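# Lift ring off stake, lay it flat in blue tray

## Task

Remove the ring from the stake and set it down so it rests flat on the bottom of the blue tray.

## Robot and tools

Robot: two arms, left_arm and right_arm, mounted on opposite sides of a table. Each has a six-joint arm and a two-finger gripper. Scene frame: origin at the table centre, tabletop at z = +0.020 m, +z up. left_arm's base is at (-0.005, +0.460, +0.128) m (the +y side) and right_arm's at (-0.015, -0.464, +0.124) m; the arm names do not match image left or right. Each base is turned about z by roughly -90 degrees (left) or +90 degrees (right).

Frames: hand positions, orientations, velocities and targets printed for an arm are in that arm's own base frame. Commanded offsets are along the axes of that arm's current Hand target. On the gripper, +x runs along the fingers and the fingers open and close along y. end_effector_position is the midpoint between the fingers, about 3 to 4 cm short of the tips; only the last 1.5 cm of each inner finger face is flat.

execute_actions(actions, cameras): actions is a list of actions; each action is a table of 1 to 15 rows, each row one control step of 1/30 s; a short table repeats its last row until 15 steps pass. Every row has 14 numbers in [-1, 1]: left_arm dx, dy, dz, rx, ry, rz, opening, then the same seven for right_arm, always both arms. The six pose numbers are an offset, not a pose: they are measured from the Hand target as it was when that action began (not from the previous row), and repeating the same offset in a new action moves further. Scale: 1.0 = 0.6 m for dx/dy/dz and 180 degrees for the rotation vector rx, ry, rz. Six zeros re-command the current Hand target. Opening is absolute: +1 = fully open (0.080 m), -1 = fully closed; empty fingers meet near -0.78. A full close takes at least about 0.6 s. Every number is a command, so to leave a gripper alone resend its present opening. cameras: list of names, ["all"] or []; images come by default only when actions is empty.

move(target, speed, blend, opening_speed, grip_force, blocking, cameras): target is one 14-number row laid out as above, or a list of up to 15 such rows; every row is an offset from the Hand targets at the move's start, not from the previous row. Grippers travel in straight lines and all arms finish together; the move is capped at 10 s. speed: m/s, 0.002 to 4.3, default 0.25 (rotation up to twice that in rad/s), one value or one per target. blend: corner rounding radius in m for lists; 0 means stop at each point. opening_speed: rate on the -1..+1 scale per second, at least 0.2. grip_force: newtons per finger pad, 8 to 34, one value or one per arm; it persists. blocking=false returns after about 0.5 s while the move continues. Paths do not avoid obstacles or the other arm; faster moves lag, stray and hit harder. Do not route a path close to an arm's own base.

wait(seconds 0 to 10): lets the scene run with the last commands held. stop(): brakes a running move. zoom_image(camera, region): camera is cam_left_wrist or cam_right_wrist; region [x0, y0, x1, y1] in pixels of the latest 896x504 image, origin top-left, at most 504 by 504. read_manual(section="licences") gives licence texts only. finished_scene(scene): ends the current scene, given its number; irreversible, and the ring must stay flat in the tray with no robot help.

Results: per arm, Hand target (last commanded pose after clipping; next offsets start here), end_effector_position (m), end_effector_quat_wxyz, velocities (omitted when joints are still), Joint positions (last entry = opening in m), grip_measured (opening on the command scale, error about 2 mm; reads narrower than a squeezed part), grip_effort_n (motor effort, negative = closing), Joint torques, External joint torques, Tool commands, motor temperatures, and sometimes end_effector_position at intermediate steps. A move adds a move: line: done, off_target, moving, held, blocked (gripper stopped far from target, so it holds where it is) or fault, plus limits=paced (pose clipped) or limits=held (steps withheld). The gripper often settles short or tilted, especially at long reach; check its pose after each move and send the remaining distance as a new offset.

Control details: commanded orientation is clipped to within 32 degrees of the measured one per step. To grip, command an opening about 0.08 below grip_measured at first contact; smaller margins grip more gently.

Avoid: dropping the ring, releasing it while it moves, anything leaving the table, hard impacts or pushes, contact between the two arms or grippers (including closing on the other's fingers), loads on the wrist camera cables (cable contact counts as the hand touching). Torque faults stop an arm 10 s; limits in N m: waist 17.2, shoulder 21.3, elbow 21.3, wrist pitch 5.61, wrist yaw 5.59, wrist roll 5.24. Large single-step targets can cause over-speed faults. Holding loads or straining at full reach heats motors: MOTOR HOT appears from 50 °C, and 95 °C triggers an over-temperature stop. Loose objects may occasionally get nudged.

Each tool is called after "Call:" as name(argument=value, ...), one argument or row to a line, values as JSON.

## Session

Call:
execute_actions(
  actions=[],
)

Scene clock: 0.00 s.
left_arm: end_effector_position=(+0.3106, -0.0253, +0.1904) grip_measured=+1.000 grip_effort_n=n/a end_effector_quat_wxyz=(+0.817, +0.288, +0.304, -0.397) | right_arm: end_effector_position=(+0.2024, +0.0663, +0.1705) grip_measured=+1.000 grip_effort_n=n/a end_effector_quat_wxyz=(+0.768, -0.130, +0.308, +0.547)
Joint positions: left_arm=[0.193 1.321 1.079 -0.824 0.595 1.132 0.08] | right_arm=[-0.273 1.205 0.889 -1.255 -0.907 -1.397 0.08]
Joint velocities: within noise
Joint torques (N m): no reading
External joint torques (N m): no reading
Motor temperatures (°C): left_arm=[29 29 30 30 33 32] | right_arm=[28 30 27 30 30 33]
Heat: left arm: hottest wrist yaw 33 °C (+0.0 °C/min); right arm: hottest wrist roll 33 °C (+0.0 °C/min).
Hand target: left_arm +0.3106, -0.0254, +0.1907; +0.817, +0.288, +0.303, -0.397 | right_arm +0.2026, +0.0665, +0.1711; +0.768, -0.131, +0.307, +0.547
Tool commands: left_gripper/opening=+1.0 right_gripper/opening=+1.0

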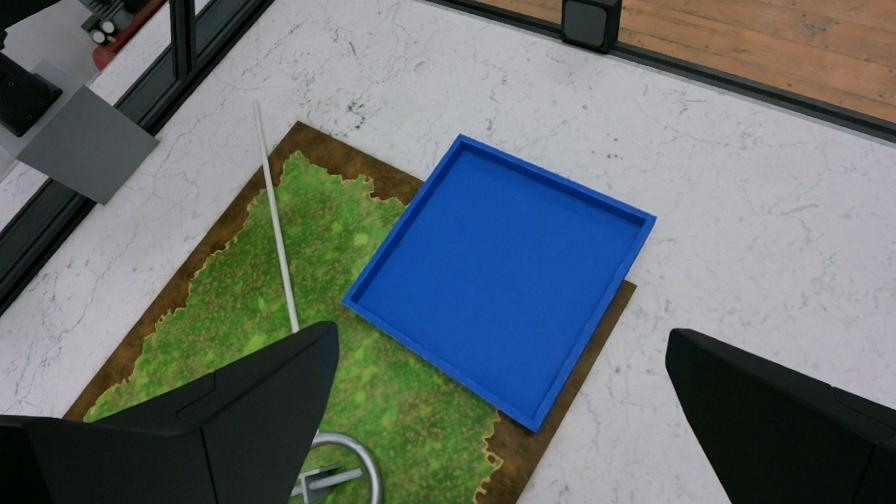

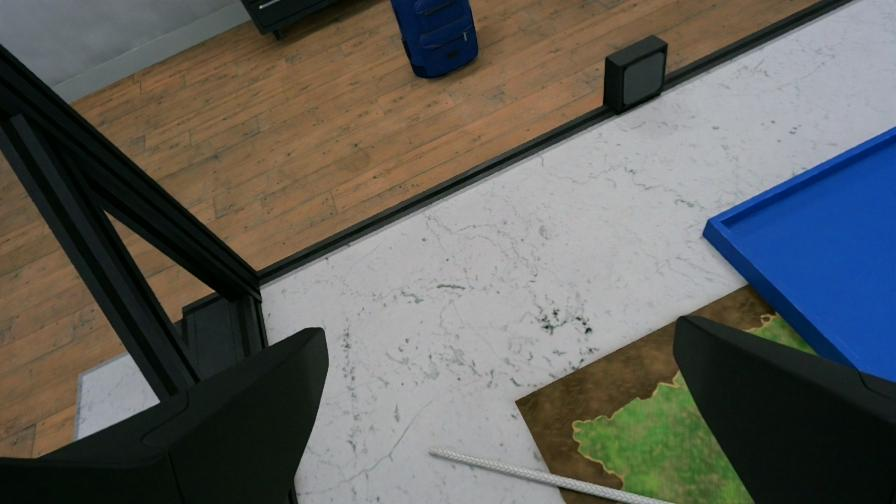

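Call:
move(
  target=[-0.05,0.23,-0.06,-0.331,0.248,0.053,1,0,0,0,0,0,0,1],
  cameras=["all"],
)

Scene clock: 24.27 s.
left_arm: end_effector_position=(+0.3976, +0.0841, +0.2236) grip_measured=+1.000 grip_effort_n=-2.1 end_effector_quat_wxyz=(+0.763, +0.013, +0.646, +0.008) | right_arm: end_effector_position=(+0.2024, +0.0663, +0.1705) grip_measured=+1.000 grip_effort_n=-0.7 end_effector_quat_wxyz=(+0.768, -0.130, +0.308, +0.547)
Joint positions: left_arm=[0.211 2.034 2.197 -1.565 0.006 0.218 0.08] | right_arm=[-0.273 1.205 0.889 -1.255 -0.907 -1.397 0.08]
Joint torques (N m): left_arm=[0.21 -6.94 6.18 0.32 -0.17 -0.1] | right_arm=[-0.03 -2.98 4.7 0.52 -0.65 -0.01]
External joint torques (N m): left_arm=[0.27 2.23 0.55 -0.3 -0.18 -0.1] | right_arm=[-0.03 -0.12 -0.86 0.22 -0.11 0]
Heat: left arm: hottest wrist yaw 33 °C (+0.0 °C/min); right arm: hottest wrist roll 33 °C (+0.0 °C/min).
Hand target: left_arm +0.3996, +0.0859, +0.2206; +0.708, +0.001, +0.706, -0.001 | right_arm +0.2026, +0.0665, +0.1711; +0.768, -0.131, +0.307, +0.547
Off the commanded pose: left_arm 0.004 m, 10 deg | right_arm 0.001 m, 0 deg.
joint sent to its limit (left arm) — joint 4 (wrist pitch), lower limit. The joint targets are off in orientation, not in position.
move: off_target (left_arm)

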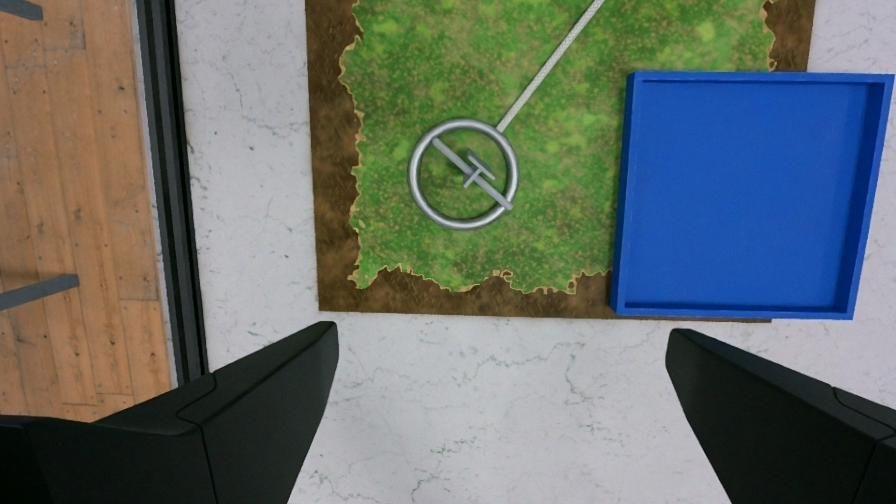

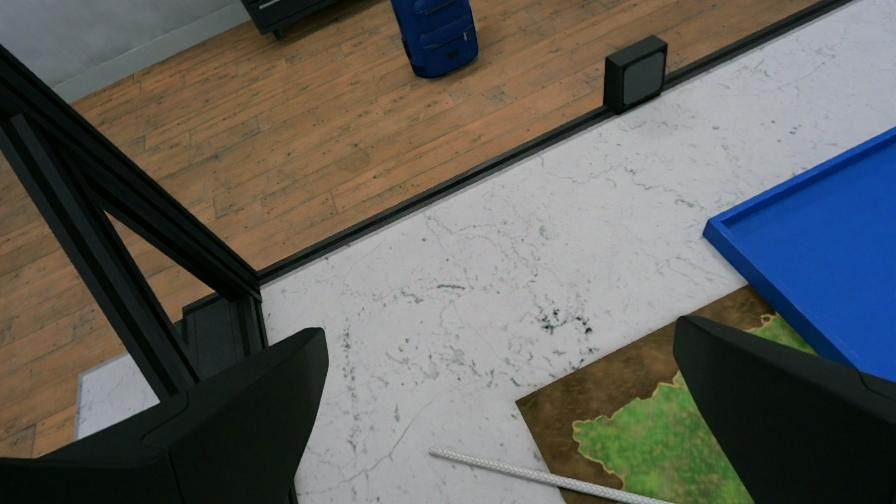

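Call:
zoom_image(
  camera="cam_left_wrist",
  region=[380, 90, 560, 240],
)

Scaled by 2.800 from the camera's 896x504 image, which has a finer 1280x720 frame.

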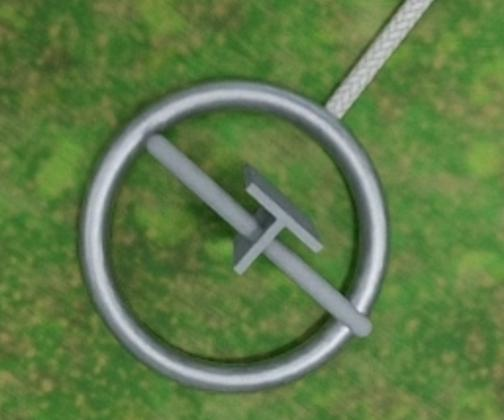

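Call:
move(
  target=[0.267,-0.027,-0.3,0,-0.417,0,1,0,0,0,0,0,0,1],
  cameras=["cam_left_wrist"],
)

Call:
zoom_image(
  camera="cam_left_wrist",
  region=[330, 100, 630, 320],
)

Scene clock: 51.93 s.
left_arm: end_effector_position=(+0.2219, +0.0723, +0.0635) grip_measured=+1.000 grip_effort_n=-1.6 end_effector_quat_wxyz=(+0.980, -0.004, +0.193, -0.040) | right_arm: end_effector_position=(+0.2024, +0.0663, +0.1705) grip_measured=+1.000 grip_effort_n=-0.7 end_effector_quat_wxyz=(+0.768, -0.130, +0.308, +0.547)
Joint positions: left_arm=[0.792 0.961 0.018 0.375 0.793 0.402 0.08] | right_arm=[-0.273 1.205 0.889 -1.255 -0.907 -1.397 0.08]
Joint torques (N m): left_arm=[0.2 -0.52 4.15 1.62 0.49 0.15] | right_arm=[-0.01 -2.97 4.64 0.52 -0.65 -0.01]
External joint torques (N m): left_arm=[0.21 0.68 -1.52 0.16 0.23 0.15] | right_arm=[-0.01 -0.11 -0.93 0.23 -0.11 -0.01]
Motor temperatures (°C): left_arm=[29 35 34 31 33 32] | right_arm=[28 31 29 30 30 33]
Heat: left arm: hottest shoulder 35 °C (+6.9 °C/min); right arm: hottest wrist roll 33 °C (+0.0 °C/min).
Hand target: left_arm +0.2200, +0.0700, +0.0600; +0.992, +0.000, +0.129, -0.001 | right_arm +0.2026, +0.0665, +0.1711; +0.768, -0.131, +0.307, +0.547
Off the commanded pose: left_arm 0.005 m, 9 deg | right_arm 0.001 m, 0 deg.
joint sent to its limit (left arm) — joint 3 (elbow), lower limit, where the elbow is as bent as it goes. The joint targets are off in orientation, not in position.
move: off_target (left_arm)
Images, in order (width x height): cam_left_wrist 896x504.

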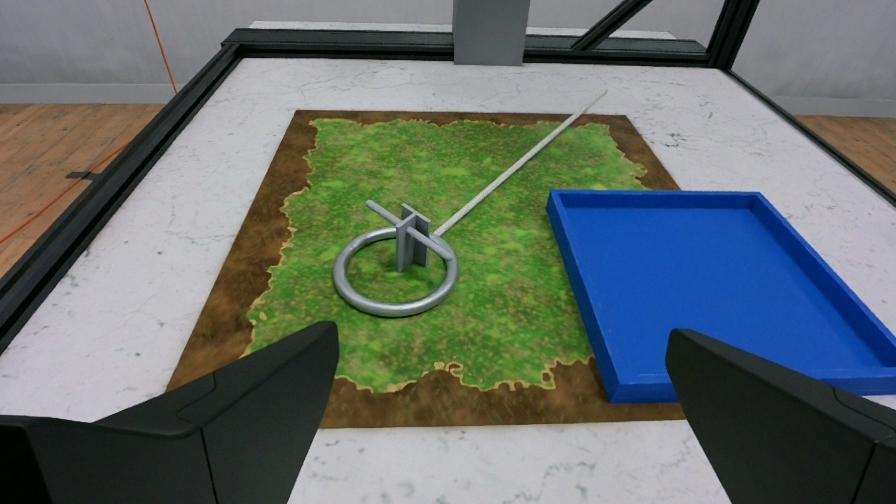

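Scaled by 1.680 from the camera's 896x504 image, which has a finer 1280x720 frame.

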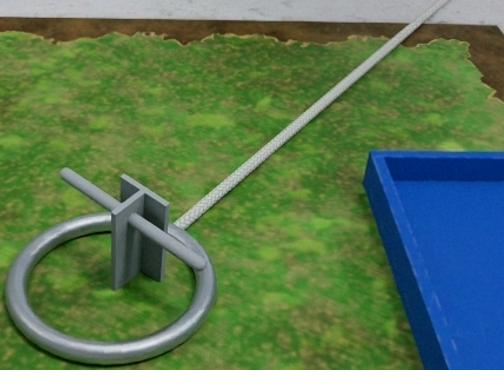

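Call:
move(
  target=[0.337,0.085,-0.014,-0.059,0.305,0.065,0,0,0,0,0,0,0,1],
  cameras=["cam_left_wrist"],
)

Scene clock: 125.17 s.
left_arm: end_effector_position=(+0.4127, +0.1205, +0.0039) grip_measured=+0.004 grip_effort_n=-19.8 end_effector_quat_wxyz=(+0.815, -0.075, +0.565, +0.106) | right_arm: end_effector_position=(+0.2024, +0.0663, +0.1705) grip_measured=+1.000 grip_effort_n=-0.7 end_effector_quat_wxyz=(+0.768, -0.130, +0.308, +0.547)
Joint positions: left_arm=[0.288 2.035 1.247 -0.426 0.013 0.026 0.035] | right_arm=[-0.273 1.205 0.889 -1.255 -0.907 -1.397 0.08]
Joint torques (N m): left_arm=[-0.2 -6.93 5.96 0.63 -0.18 -0.1] | right_arm=[-0.01 -3 4.72 0.52 -0.63 -0.01]
External joint torques (N m): left_arm=[-0.2 2.19 0.34 -0.29 -0.18 -0.1] | right_arm=[-0.01 -0.16 -0.84 0.22 -0.1 0]
Motor temperatures (°C): left_arm=[29 30 33 35 33 32] | right_arm=[28 32 31 30 31 33]
Heat: left arm: hottest wrist pitch 35 °C (+3.0 °C/min); right arm: hottest wrist roll 33 °C (+0.0 °C/min).
Hand target: left_arm +0.4134, +0.1207, +0.0002; +0.812, -0.075, +0.569, +0.108 | right_arm +0.2026, +0.0665, +0.1711; +0.768, -0.131, +0.307, +0.547
Off the commanded pose: left_arm 0.004 m, 1 deg | right_arm 0.001 m, 0 deg.
move: done
Images, in order (width x height): cam_left_wrist 896x504.

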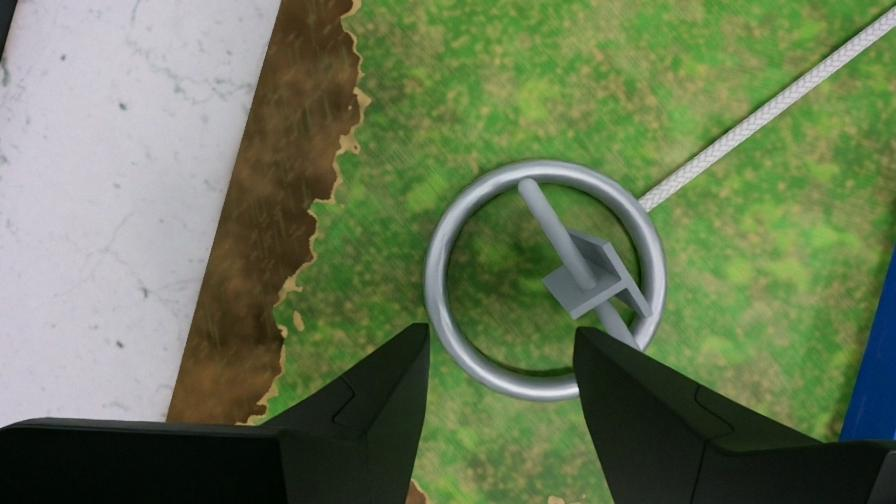

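Call:
move(
  target=[0.06,0.028,-0.014,0,0,0,0,0,0,0,0,0,0,1],
  cameras=["cam_left_wrist"],
)

Scene clock: 147.07 s.
left_arm: end_effector_position=(+0.4156, +0.1391, -0.0298) grip_measured=+0.004 grip_effort_n=-19.8 end_effector_quat_wxyz=(+0.816, -0.074, +0.563, +0.111) | right_arm: end_effector_position=(+0.2024, +0.0663, +0.1705) grip_measured=+1.000 grip_effort_n=-0.7 end_effector_quat_wxyz=(+0.768, -0.130, +0.308, +0.547)
Joint positions: left_arm=[0.33 2.131 1.24 -0.317 0.019 0.059 0.035] | right_arm=[-0.273 1.205 0.889 -1.255 -0.907 -1.397 0.08]
Joint torques (N m): left_arm=[-0.05 -7.17 4.39 1.04 0.13 0.14] | right_arm=[-0.07 -2.96 4.68 0.52 -0.65 0]
External joint torques (N m): left_arm=[-0.11 2.34 -0.95 0.1 0.13 0.14] | right_arm=[-0.07 -0.07 -0.91 0.22 -0.11 0]
Heat: left arm: hottest elbow 34 °C (+1.0 °C/min); right arm: hottest wrist roll 33 °C (+0.0 °C/min).
Hand target: left_arm +0.4134, +0.1380, -0.0364; +0.812, -0.075, +0.569, +0.107 | right_arm +0.2026, +0.0665, +0.1711; +0.768, -0.131, +0.307, +0.547
Off the commanded pose: left_arm 0.007 m, 1 deg | right_arm 0.001 m, 0 deg.
move: done
Images, in order (width x height): cam_left_wrist 896x504.

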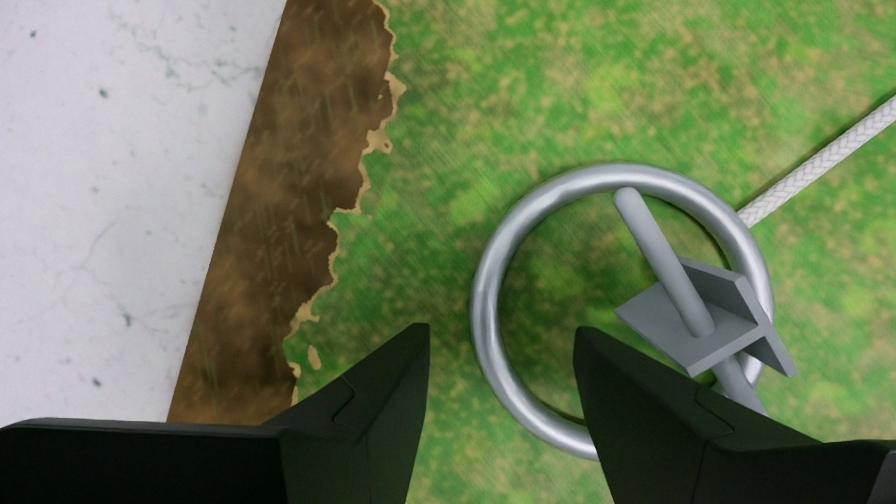

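Call:
move(
  target=[0.058,0,0,0,0,0,0,0,0,0,0,0,0,1],
  speed=0.1,
  cameras=["cam_left_wrist"],
)

Scene clock: 156.80 s.
left_arm: end_effector_position=(+0.4238, +0.1419, -0.0645) grip_measured=+0.004 grip_effort_n=-19.8 end_effector_quat_wxyz=(+0.813, -0.075, +0.567, +0.110) | right_arm: end_effector_position=(+0.2024, +0.0663, +0.1705) grip_measured=+1.000 grip_effort_n=-0.7 end_effector_quat_wxyz=(+0.768, -0.130, +0.308, +0.547)
Joint positions: left_arm=[0.33 2.244 1.267 -0.24 0.019 0.059 0.035] | right_arm=[-0.273 1.205 0.889 -1.255 -0.907 -1.397 0.08]
Joint torques (N m): left_arm=[-0.13 -7.36 5.33 1.03 0.09 0.07] | right_arm=[-0.03 -3 4.67 0.5 -0.63 -0.01]
External joint torques (N m): left_arm=[-0.06 2.43 0.41 0.13 0.07 0.07] | right_arm=[-0.03 -0.1 -0.94 0.2 -0.09 0]
Heat: left arm: hottest elbow 34 °C (+1.0 °C/min); right arm: hottest wrist roll 33 °C (+0.0 °C/min).
Hand target: left_arm +0.4248, +0.1411, -0.0691; +0.812, -0.075, +0.569, +0.108 | right_arm +0.2026, +0.0665, +0.1711; +0.768, -0.131, +0.307, +0.547
Off the commanded pose: left_arm 0.005 m, 0 deg | right_arm 0.001 m, 0 deg.
move: done
Images, in order (width x height): cam_left_wrist 896x504.

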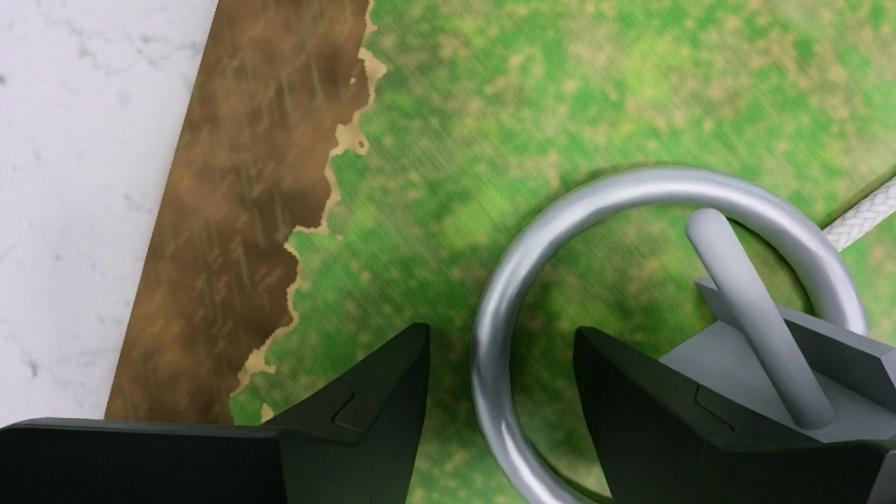

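Call:
move(
  target=[
    [0.009,0.002,0,0,0,0,0,0,0,0,0,0,0,1],
    [0.009,0.002,0,0,0,0,-0.9,0,0,0,0,0,0,1],
  ],
  speed=0.05,
  opening_speed=1,
  cameras=["cam_left_wrist"],
)

Scene clock: 164.83 s.
left_arm: end_effector_position=(+0.4291, +0.1418, -0.0653) grip_measured=-0.617 grip_effort_n=-83.5 end_effector_quat_wxyz=(+0.817, -0.075, +0.561, +0.107) | right_arm: end_effector_position=(+0.2024, +0.0663, +0.1705) grip_measured=+1.000 grip_effort_n=-0.2 end_effector_quat_wxyz=(+0.768, -0.130, +0.308, +0.547)
Joint positions: left_arm=[0.328 2.256 1.279 -0.228 0.027 0.061 0.007] | right_arm=[-0.273 1.205 0.889 -1.255 -0.907 -1.397 0.08]
Joint torques (N m): left_arm=[0.19 -6.69 4.84 0.92 -0.13 0.08] | right_arm=[-0.03 -2.94 4.65 0.5 -0.65 0.01]
External joint torques (N m): left_arm=[0.2 3.29 -0.21 -0.03 -0.14 0.08] | right_arm=[-0.03 -0.1 -0.89 0.21 -0.12 0.01]
Heat: left arm: hottest shoulder 34 °C (+3.0 °C/min); right arm: hottest wrist roll 33 °C (+0.0 °C/min).
Hand target: left_arm +0.4262, +0.1428, -0.0742; +0.812, -0.075, +0.569, +0.108 | right_arm +0.2026, +0.0665, +0.1711; +0.768, -0.131, +0.307, +0.547
Off the commanded pose: left_arm 0.009 m, 1 deg | right_arm 0.001 m, 0 deg.
move: off_target (left_arm)
Images, in order (width x height): cam_left_wrist 896x504.

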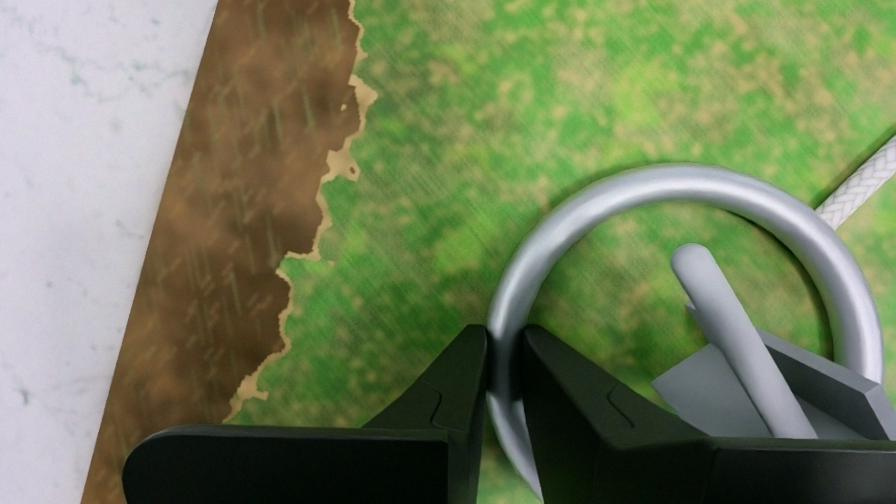

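Call:
move(
  target=[-0.03,-0.002,0.014,0,0,0,-0.9,0,0,0,0,0,0,1],
  speed=0.08,
  cameras=["cam_left_wrist"],
)

Scene clock: 172.57 s.
left_arm: end_effector_position=(+0.4241, +0.1402, -0.0629) grip_measured=-0.617 grip_effort_n=-83.5 end_effector_quat_wxyz=(+0.807, -0.078, +0.576, +0.105) | right_arm: end_effector_position=(+0.2024, +0.0663, +0.1705) grip_measured=+1.000 grip_effort_n=-0.2 end_effector_quat_wxyz=(+0.768, -0.130, +0.308, +0.547)
Joint positions: left_arm=[0.328 2.25 1.295 -0.287 0.026 0.061 0.007] | right_arm=[-0.273 1.205 0.889 -1.255 -0.907 -1.397 0.08]
Joint torques (N m): left_arm=[-0.06 -11.05 5.4 0.55 -0.16 -0.02] | right_arm=[0 -3.02 4.71 0.5 -0.65 -0.02]
External joint torques (N m): left_arm=[-0.12 -1.09 0.34 -0.33 -0.16 -0.02] | right_arm=[-0.01 -0.1 -0.86 0.22 -0.11 -0.02]
Motor temperatures (°C): left_arm=[29 35 35 34 33 32] | right_arm=[28 32 31 30 31 33]
Heat: left arm: hottest shoulder 35 °C (+5.0 °C/min); right arm: hottest wrist roll 33 °C (+0.0 °C/min).
Hand target: left_arm +0.4283, +0.1422, -0.0545; +0.812, -0.075, +0.569, +0.108 | right_arm +0.2026, +0.0665, +0.1711; +0.768, -0.131, +0.307, +0.547
Off the commanded pose: left_arm 0.010 m, 1 deg | right_arm 0.001 m, 0 deg.
move: off_target (left_arm)
Images, in order (width x height): cam_left_wrist 896x504.

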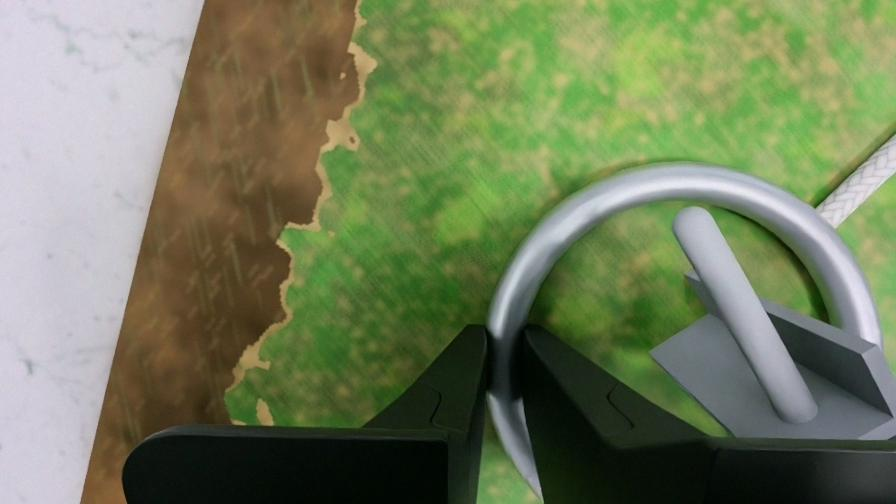

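Call:
move(
  target=[-0.007,0.0133,0.0252,0,0,0,-0.9,0,0,0,0,0,0,1],
  speed=0.08,
  cameras=["cam_left_wrist"],
)

Scene clock: 208.10 s.
left_arm: end_effector_position=(+0.4357, +0.1516, -0.0468) grip_measured=-0.617 grip_effort_n=-83.5 end_effector_quat_wxyz=(+0.810, -0.076, +0.571, +0.108) | right_arm: end_effector_position=(+0.2024, +0.0663, +0.1705) grip_measured=+1.000 grip_effort_n=-0.7 end_effector_quat_wxyz=(+0.768, -0.130, +0.308, +0.547)
Joint positions: left_arm=[0.343 2.249 1.371 -0.351 0.026 0.074 0.007] | right_arm=[-0.273 1.205 0.889 -1.255 -0.907 -1.397 0.08]
Joint torques (N m): left_arm=[0.15 -9.16 6.07 0.7 0.05 0.11] | right_arm=[-0.01 -2.98 4.67 0.52 -0.64 -0.01]
External joint torques (N m): left_arm=[0.15 1.03 0.78 -0.19 0.04 0.11] | right_arm=[-0.02 -0.07 -0.92 0.23 -0.1 0]
Motor temperatures (°C): left_arm=[29 42 36 33 33 32] | right_arm=[28 32 31 30 31 33]
Heat: left arm: hottest shoulder 42 °C (+10.2 °C/min); right arm: hottest wrist roll 33 °C (+0.0 °C/min).
Hand target: left_arm +0.4386, +0.1531, -0.0452; +0.812, -0.075, +0.569, +0.108 | right_arm +0.2026, +0.0665, +0.1711; +0.768, -0.131, +0.307, +0.547
Off the commanded pose: left_arm 0.004 m, 0 deg | right_arm 0.001 m, 0 deg.
move: done
Images, in order (width x height): cam_left_wrist 896x504.

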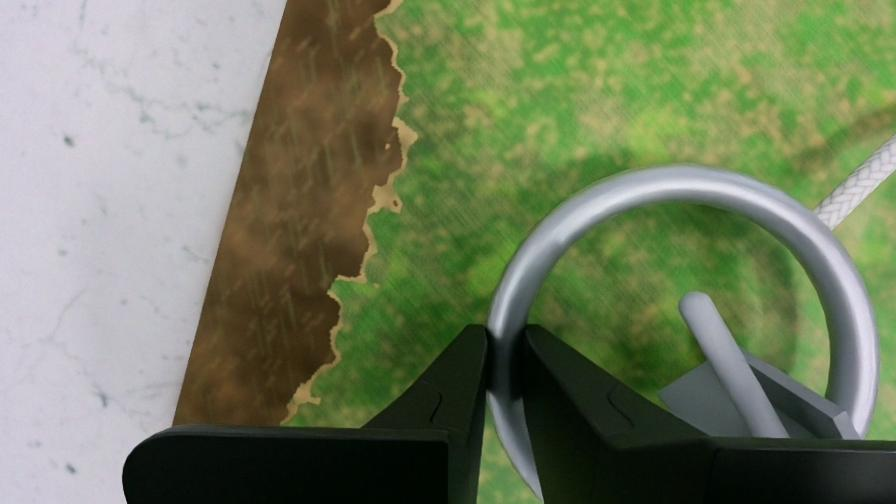

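Call:
move(
  target=[
    [-0.0257,-0.0118,-0.0108,0.0178,-0.0824,0.0487,-0.9,0,0,0,0,0,0,1],
    [-0.0536,-0.028,-0.0275,0.0355,-0.1647,0.0975,-0.9,0,0,0,0,0,0,1],
  ],
  speed=0.08,
  blend=0.005,
  cameras=["all"],
)

Scene clock: 231.10 s.
left_arm: end_effector_position=(+0.4158, +0.1297, -0.0266) grip_measured=-0.617 grip_effort_n=-83.5 end_effector_quat_wxyz=(+0.905, +0.084, +0.361, +0.210) | right_arm: end_effector_position=(+0.2024, +0.0663, +0.1705) grip_measured=+1.000 grip_effort_n=-0.7 end_effector_quat_wxyz=(+0.768, -0.130, +0.308, +0.547)
Joint positions: left_arm=[0.197 2.096 0.781 0.609 -0.31 0.142 0.007] | right_arm=[-0.273 1.205 0.889 -1.255 -0.907 -1.397 0.08]
Joint torques (N m): left_arm=[-0.12 -8.92 3.41 1.88 -0.36 0.07] | right_arm=[-0.01 -2.95 4.67 0.5 -0.65 -0.01]
External joint torques (N m): left_arm=[-0.16 -0.8 -0.78 0.37 -0.23 0.08] | right_arm=[-0.01 -0.05 -0.9 0.22 -0.11 0]
Heat: left arm: hottest shoulder 43 °C (+8.1 °C/min); right arm: hottest wrist roll 33 °C (+0.0 °C/min).
Hand target: left_arm +0.4173, +0.1301, -0.0207; +0.907, +0.086, +0.353, +0.213 | right_arm +0.2026, +0.0665, +0.1711; +0.768, -0.131, +0.307, +0.547
Off the commanded pose: left_arm 0.006 m, 1 deg | right_arm 0.001 m, 0 deg.
move: done

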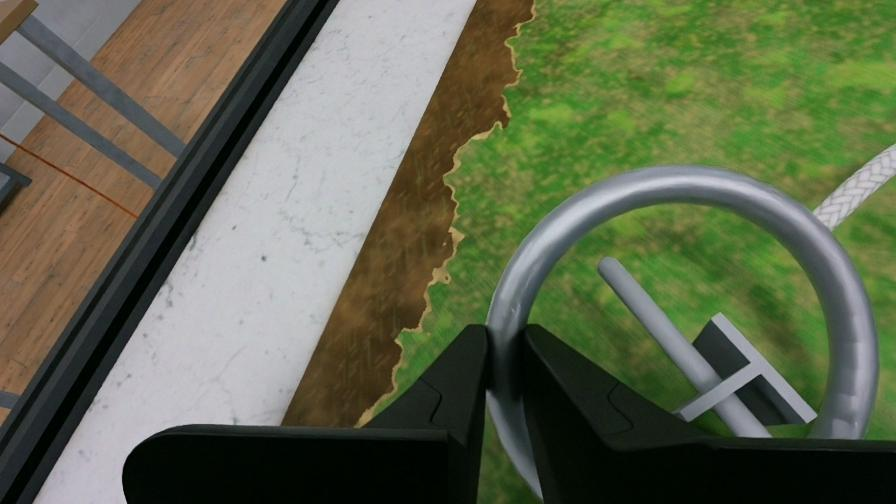

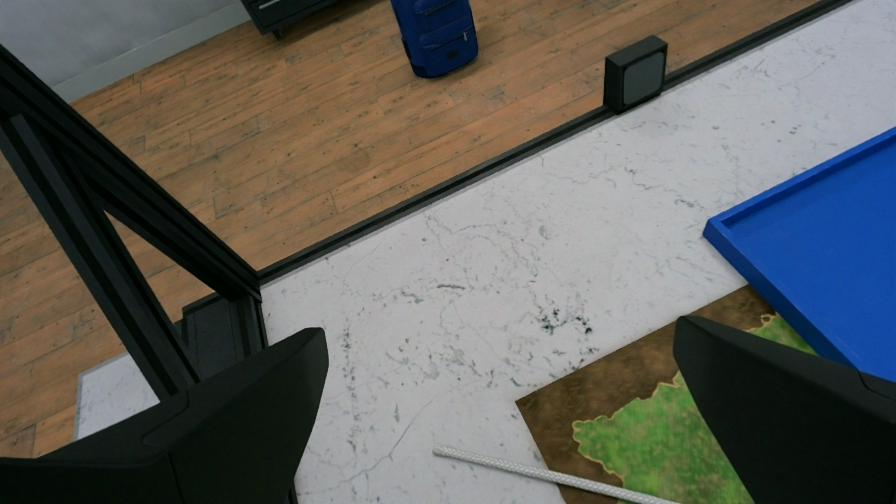

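Call:
move(
  target=[-0.0489,-0.0279,-0.0285,0,0,0,-0.9,0,0,0,0,0,0,1],
  speed=0.08,
  cameras=["cam_left_wrist"],
)

Scene clock: 245.13 s.
left_arm: end_effector_position=(+0.3899, +0.1015, -0.0278) grip_measured=-0.617 grip_effort_n=-83.5 end_effector_quat_wxyz=(+0.904, +0.088, +0.363, +0.209) | right_arm: end_effector_position=(+0.2024, +0.0663, +0.1705) grip_measured=+1.000 grip_effort_n=-0.7 end_effector_quat_wxyz=(+0.768, -0.130, +0.308, +0.547)
Joint positions: left_arm=[0.12 2.035 0.656 0.652 -0.369 0.097 0.007] | right_arm=[-0.273 1.205 0.889 -1.255 -0.907 -1.397 0.08]
Joint torques (N m): left_arm=[-0.15 -8.65 3.11 1.88 -0.4 -0.18] | right_arm=[0.01 -2.97 4.7 0.51 -0.63 -0.01]
External joint torques (N m): left_arm=[-0.18 -1.37 -0.7 0.41 -0.24 -0.17] | right_arm=[0.01 -0.08 -0.92 0.21 -0.09 0]
Heat: left arm: hottest shoulder 44 °C (+5.1 °C/min); right arm: hottest wrist roll 33 °C (+0.0 °C/min).
Hand target: left_arm +0.3918, +0.1020, -0.0207; +0.907, +0.086, +0.353, +0.213 | right_arm +0.2026, +0.0665, +0.1711; +0.768, -0.131, +0.307, +0.547
Off the commanded pose: left_arm 0.007 m, 1 deg | right_arm 0.001 m, 0 deg.
move: done
Images, in order (width x height): cam_left_wrist 896x504.

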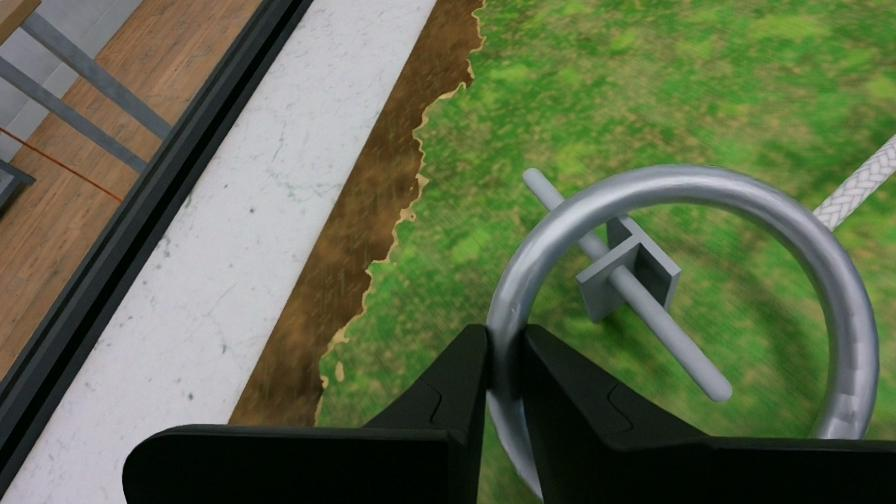

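Call:
move(
  target=[
    [-0.0906,0.0459,0.1104,0,0,0,-0.9,0,0,0,0,0,0,1],
    [-0.2003,-0.2661,0.1163,-0.0355,0.1647,-0.0975,-0.9,0,0,0,0,0,0,1],
  ],
  speed=[0.1,0.2],
  blend=0.015,
  cameras=["cam_left_wrist"],
)

Scene clock: 274.63 s.
left_arm: end_effector_position=(+0.4089, -0.0937, +0.0543) grip_measured=-0.617 grip_effort_n=-83.5 end_effector_quat_wxyz=(+0.812, -0.072, +0.569, +0.108) | right_arm: end_effector_position=(+0.2024, +0.0663, +0.1705) grip_measured=+1.000 grip_effort_n=-0.7 end_effector_quat_wxyz=(+0.768, -0.130, +0.308, +0.547)
Joint positions: left_arm=[-0.291 1.955 1.359 -0.677 -0.184 -0.522 0.007] | right_arm=[-0.273 1.205 0.889 -1.255 -0.907 -1.397 0.08]
Joint torques (N m): left_arm=[0.02 -7.14 6.95 0.59 -0.05 -0.12] | right_arm=[0.01 -2.99 4.68 0.52 -0.64 -0.01]
External joint torques (N m): left_arm=[0.02 1.77 0.98 -0.24 0.1 -0.12] | right_arm=[0.02 -0.11 -0.88 0.23 -0.11 -0.01]
Motor temperatures (°C): left_arm=[29 42 34 40 33 32] | right_arm=[28 32 32 30 31 33]
Heat: left arm: hottest shoulder 42 °C (+0.0 °C/min); right arm: hottest wrist roll 33 °C (+0.0 °C/min).
Hand target: left_arm +0.4116, -0.0949, +0.0541; +0.812, -0.075, +0.569, +0.108 | right_arm +0.2026, +0.0665, +0.1711; +0.768, -0.131, +0.307, +0.547
Off the commanded pose: left_arm 0.003 m, 0 deg | right_arm 0.001 m, 0 deg.
move: done
Images, in order (width x height): cam_left_wrist 896x504.

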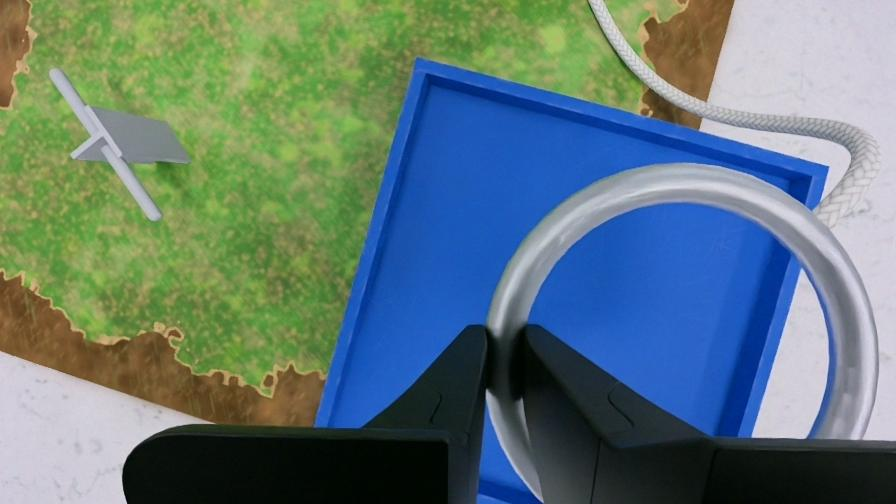

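Call:
move(
  target=[
    [0.155,0,-0.0564,0,0,0,-0.9,0,0,0,0,0,0,1],
    [0.18,0,-0.0655,0,0,0,-0.9,0,0,0,0,0,0,1],
  ],
  speed=[0.15,0.04],
  blend=0.005,
  cameras=["cam_left_wrist"],
)

Scene clock: 288.57 s.
left_arm: end_effector_position=(+0.4133, -0.0951, -0.0562) grip_measured=-0.617 grip_effort_n=-83.5 end_effector_quat_wxyz=(+0.814, -0.074, +0.566, +0.107) | right_arm: end_effector_position=(+0.2024, +0.0663, +0.1705) grip_measured=+1.000 grip_effort_n=-0.7 end_effector_quat_wxyz=(+0.768, -0.130, +0.308, +0.547)
Joint positions: left_arm=[-0.291 2.183 1.202 -0.283 -0.184 -0.523 0.007] | right_arm=[-0.273 1.205 0.889 -1.255 -0.907 -1.397 0.08]
Joint torques (N m): left_arm=[-0.01 -7.57 4.1 1.07 -0.06 -0.11] | right_arm=[0.06 -2.96 4.6 0.52 -0.63 -0.01]
External joint torques (N m): left_arm=[-0.02 1.82 -0.81 0.23 0.09 -0.11] | right_arm=[0.05 -0.12 -0.95 0.22 -0.09 -0.01]
Heat: left arm: hottest shoulder 43 °C (+0.0 °C/min); right arm: hottest wrist roll 33 °C (+0.0 °C/min).
Hand target: left_arm +0.4117, -0.0949, -0.0607; +0.812, -0.075, +0.569, +0.108 | right_arm +0.2026, +0.0665, +0.1711; +0.768, -0.131, +0.307, +0.547
Off the commanded pose: left_arm 0.005 m, 1 deg | right_arm 0.001 m, 0 deg.
move: done
Images, in order (width x height): cam_left_wrist 896x504.

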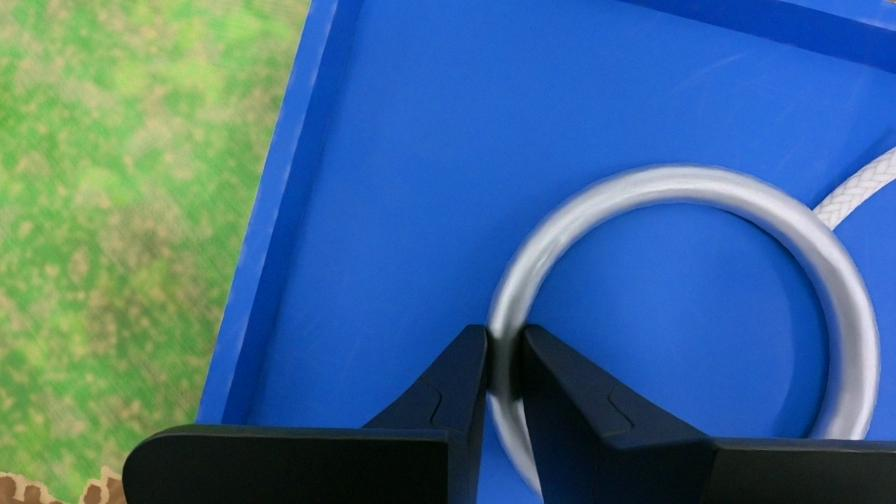

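Call:
move(
  target=[0.0105,0,-0.0038,0,0,0,-0.9,0,0,0,0,0,0,1],
  speed=0.03,
  cameras=["cam_left_wrist"],
)

Scene clock: 293.93 s.
left_arm: end_effector_position=(+0.4149, -0.0956, -0.0594) grip_measured=-0.617 grip_effort_n=-83.5 end_effector_quat_wxyz=(+0.816, -0.075, +0.563, +0.106) | right_arm: end_effector_position=(+0.2024, +0.0663, +0.1705) grip_measured=+1.000 grip_effort_n=-0.2 end_effector_quat_wxyz=(+0.768, -0.130, +0.308, +0.547)
Joint positions: left_arm=[-0.291 2.193 1.2 -0.263 -0.184 -0.523 0.007] | right_arm=[-0.273 1.205 0.889 -1.255 -0.907 -1.397 0.08]
Joint torques (N m): left_arm=[-0.01 -6.74 3.82 1.16 -0.07 -0.11] | right_arm=[-0.05 -2.98 4.64 0.51 -0.63 -0.03]
External joint torques (N m): left_arm=[0 2.7 -1.08 0.29 0.08 -0.11] | right_arm=[-0.07 -0.1 -0.9 0.23 -0.09 -0.02]
Heat: left arm: hottest shoulder 43 °C (+0.0 °C/min); right arm: hottest wrist roll 33 °C (+0.0 °C/min).
Hand target: left_arm +0.4116, -0.0948, -0.0674; +0.812, -0.075, +0.569, +0.108 | right_arm +0.2026, +0.0665, +0.1711; +0.768, -0.131, +0.307, +0.547
Off the commanded pose: left_arm 0.009 m, 1 deg | right_arm 0.001 m, 0 deg.
move: off_target (left_arm)
Images, in order (width x height): cam_left_wrist 896x504.

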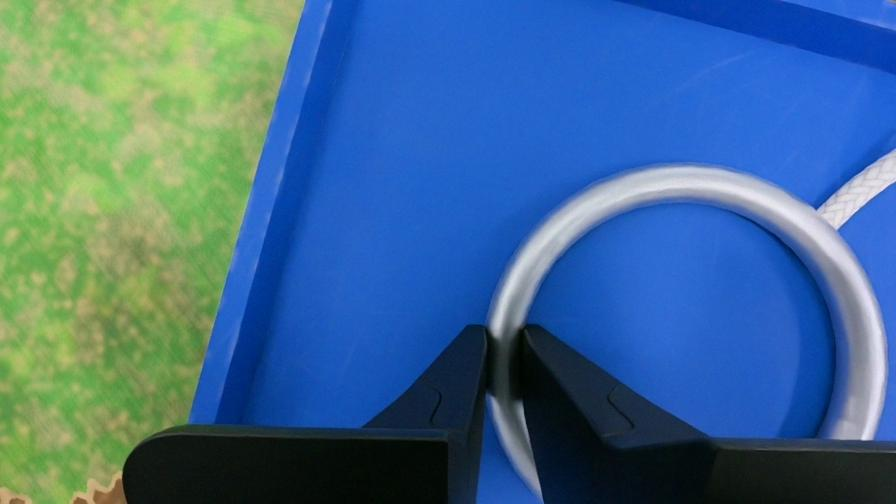

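Call:
move(
  target=[
    [0,0,0,0,0,0,-0.2,0,0,0,0,0,0,1],
    [-0.18,0,0.0655,0,0,0,-0.2,0,0,0,0,0,0,1],
  ],
  opening_speed=0.5,
  speed=0.15,
  cameras=["cam_left_wrist"],
)

Scene clock: 301.50 s.
left_arm: end_effector_position=(+0.4099, -0.0942, +0.0425) grip_measured=-0.204 grip_effort_n=16.5 end_effector_quat_wxyz=(+0.809, -0.072, +0.573, +0.108) | right_arm: end_effector_position=(+0.2024, +0.0663, +0.1705) grip_measured=+1.000 grip_effort_n=-0.7 end_effector_quat_wxyz=(+0.768, -0.130, +0.308, +0.547)
Joint positions: left_arm=[-0.291 1.981 1.35 -0.651 -0.182 -0.523 0.026] | right_arm=[-0.273 1.205 0.889 -1.255 -0.907 -1.397 0.08]
Joint torques (N m): left_arm=[0.05 -9.3 6.14 0.5 -0.12 -0.09] | right_arm=[-0.02 -2.97 4.69 0.53 -0.64 -0.02]
External joint torques (N m): left_arm=[0 -0.33 0.3 -0.29 0.03 -0.09] | right_arm=[-0.02 -0.08 -0.9 0.23 -0.1 -0.01]
Heat: left arm: hottest shoulder 42 °C (-2.0 °C/min); right arm: hottest wrist roll 33 °C (+0.0 °C/min).
Hand target: left_arm +0.4117, -0.0950, +0.0474; +0.812, -0.075, +0.569, +0.108 | right_arm +0.2026, +0.0665, +0.1711; +0.768, -0.131, +0.307, +0.547
Off the commanded pose: left_arm 0.005 m, 1 deg | right_arm 0.001 m, 0 deg.
move: done
Images, in order (width x height): cam_left_wrist 896x504.

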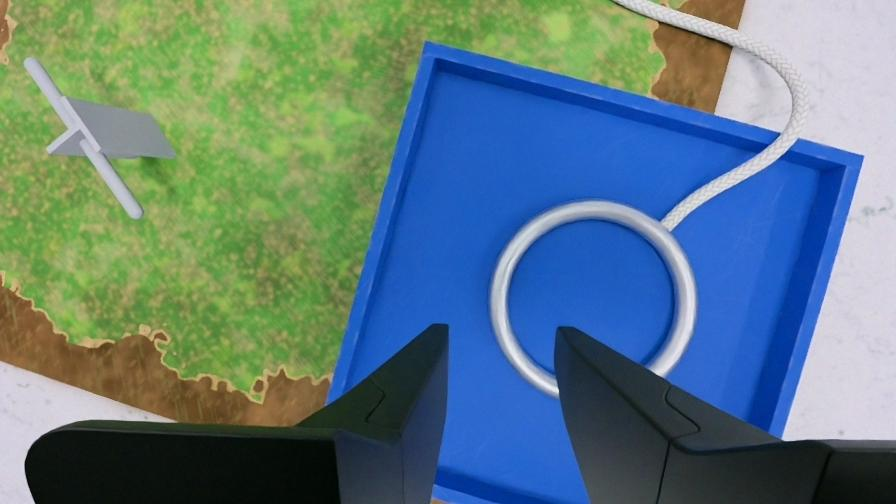

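Flat, centred.

Call:
finished_scene(
  scene=2,
)

The scene is finished: the task was done.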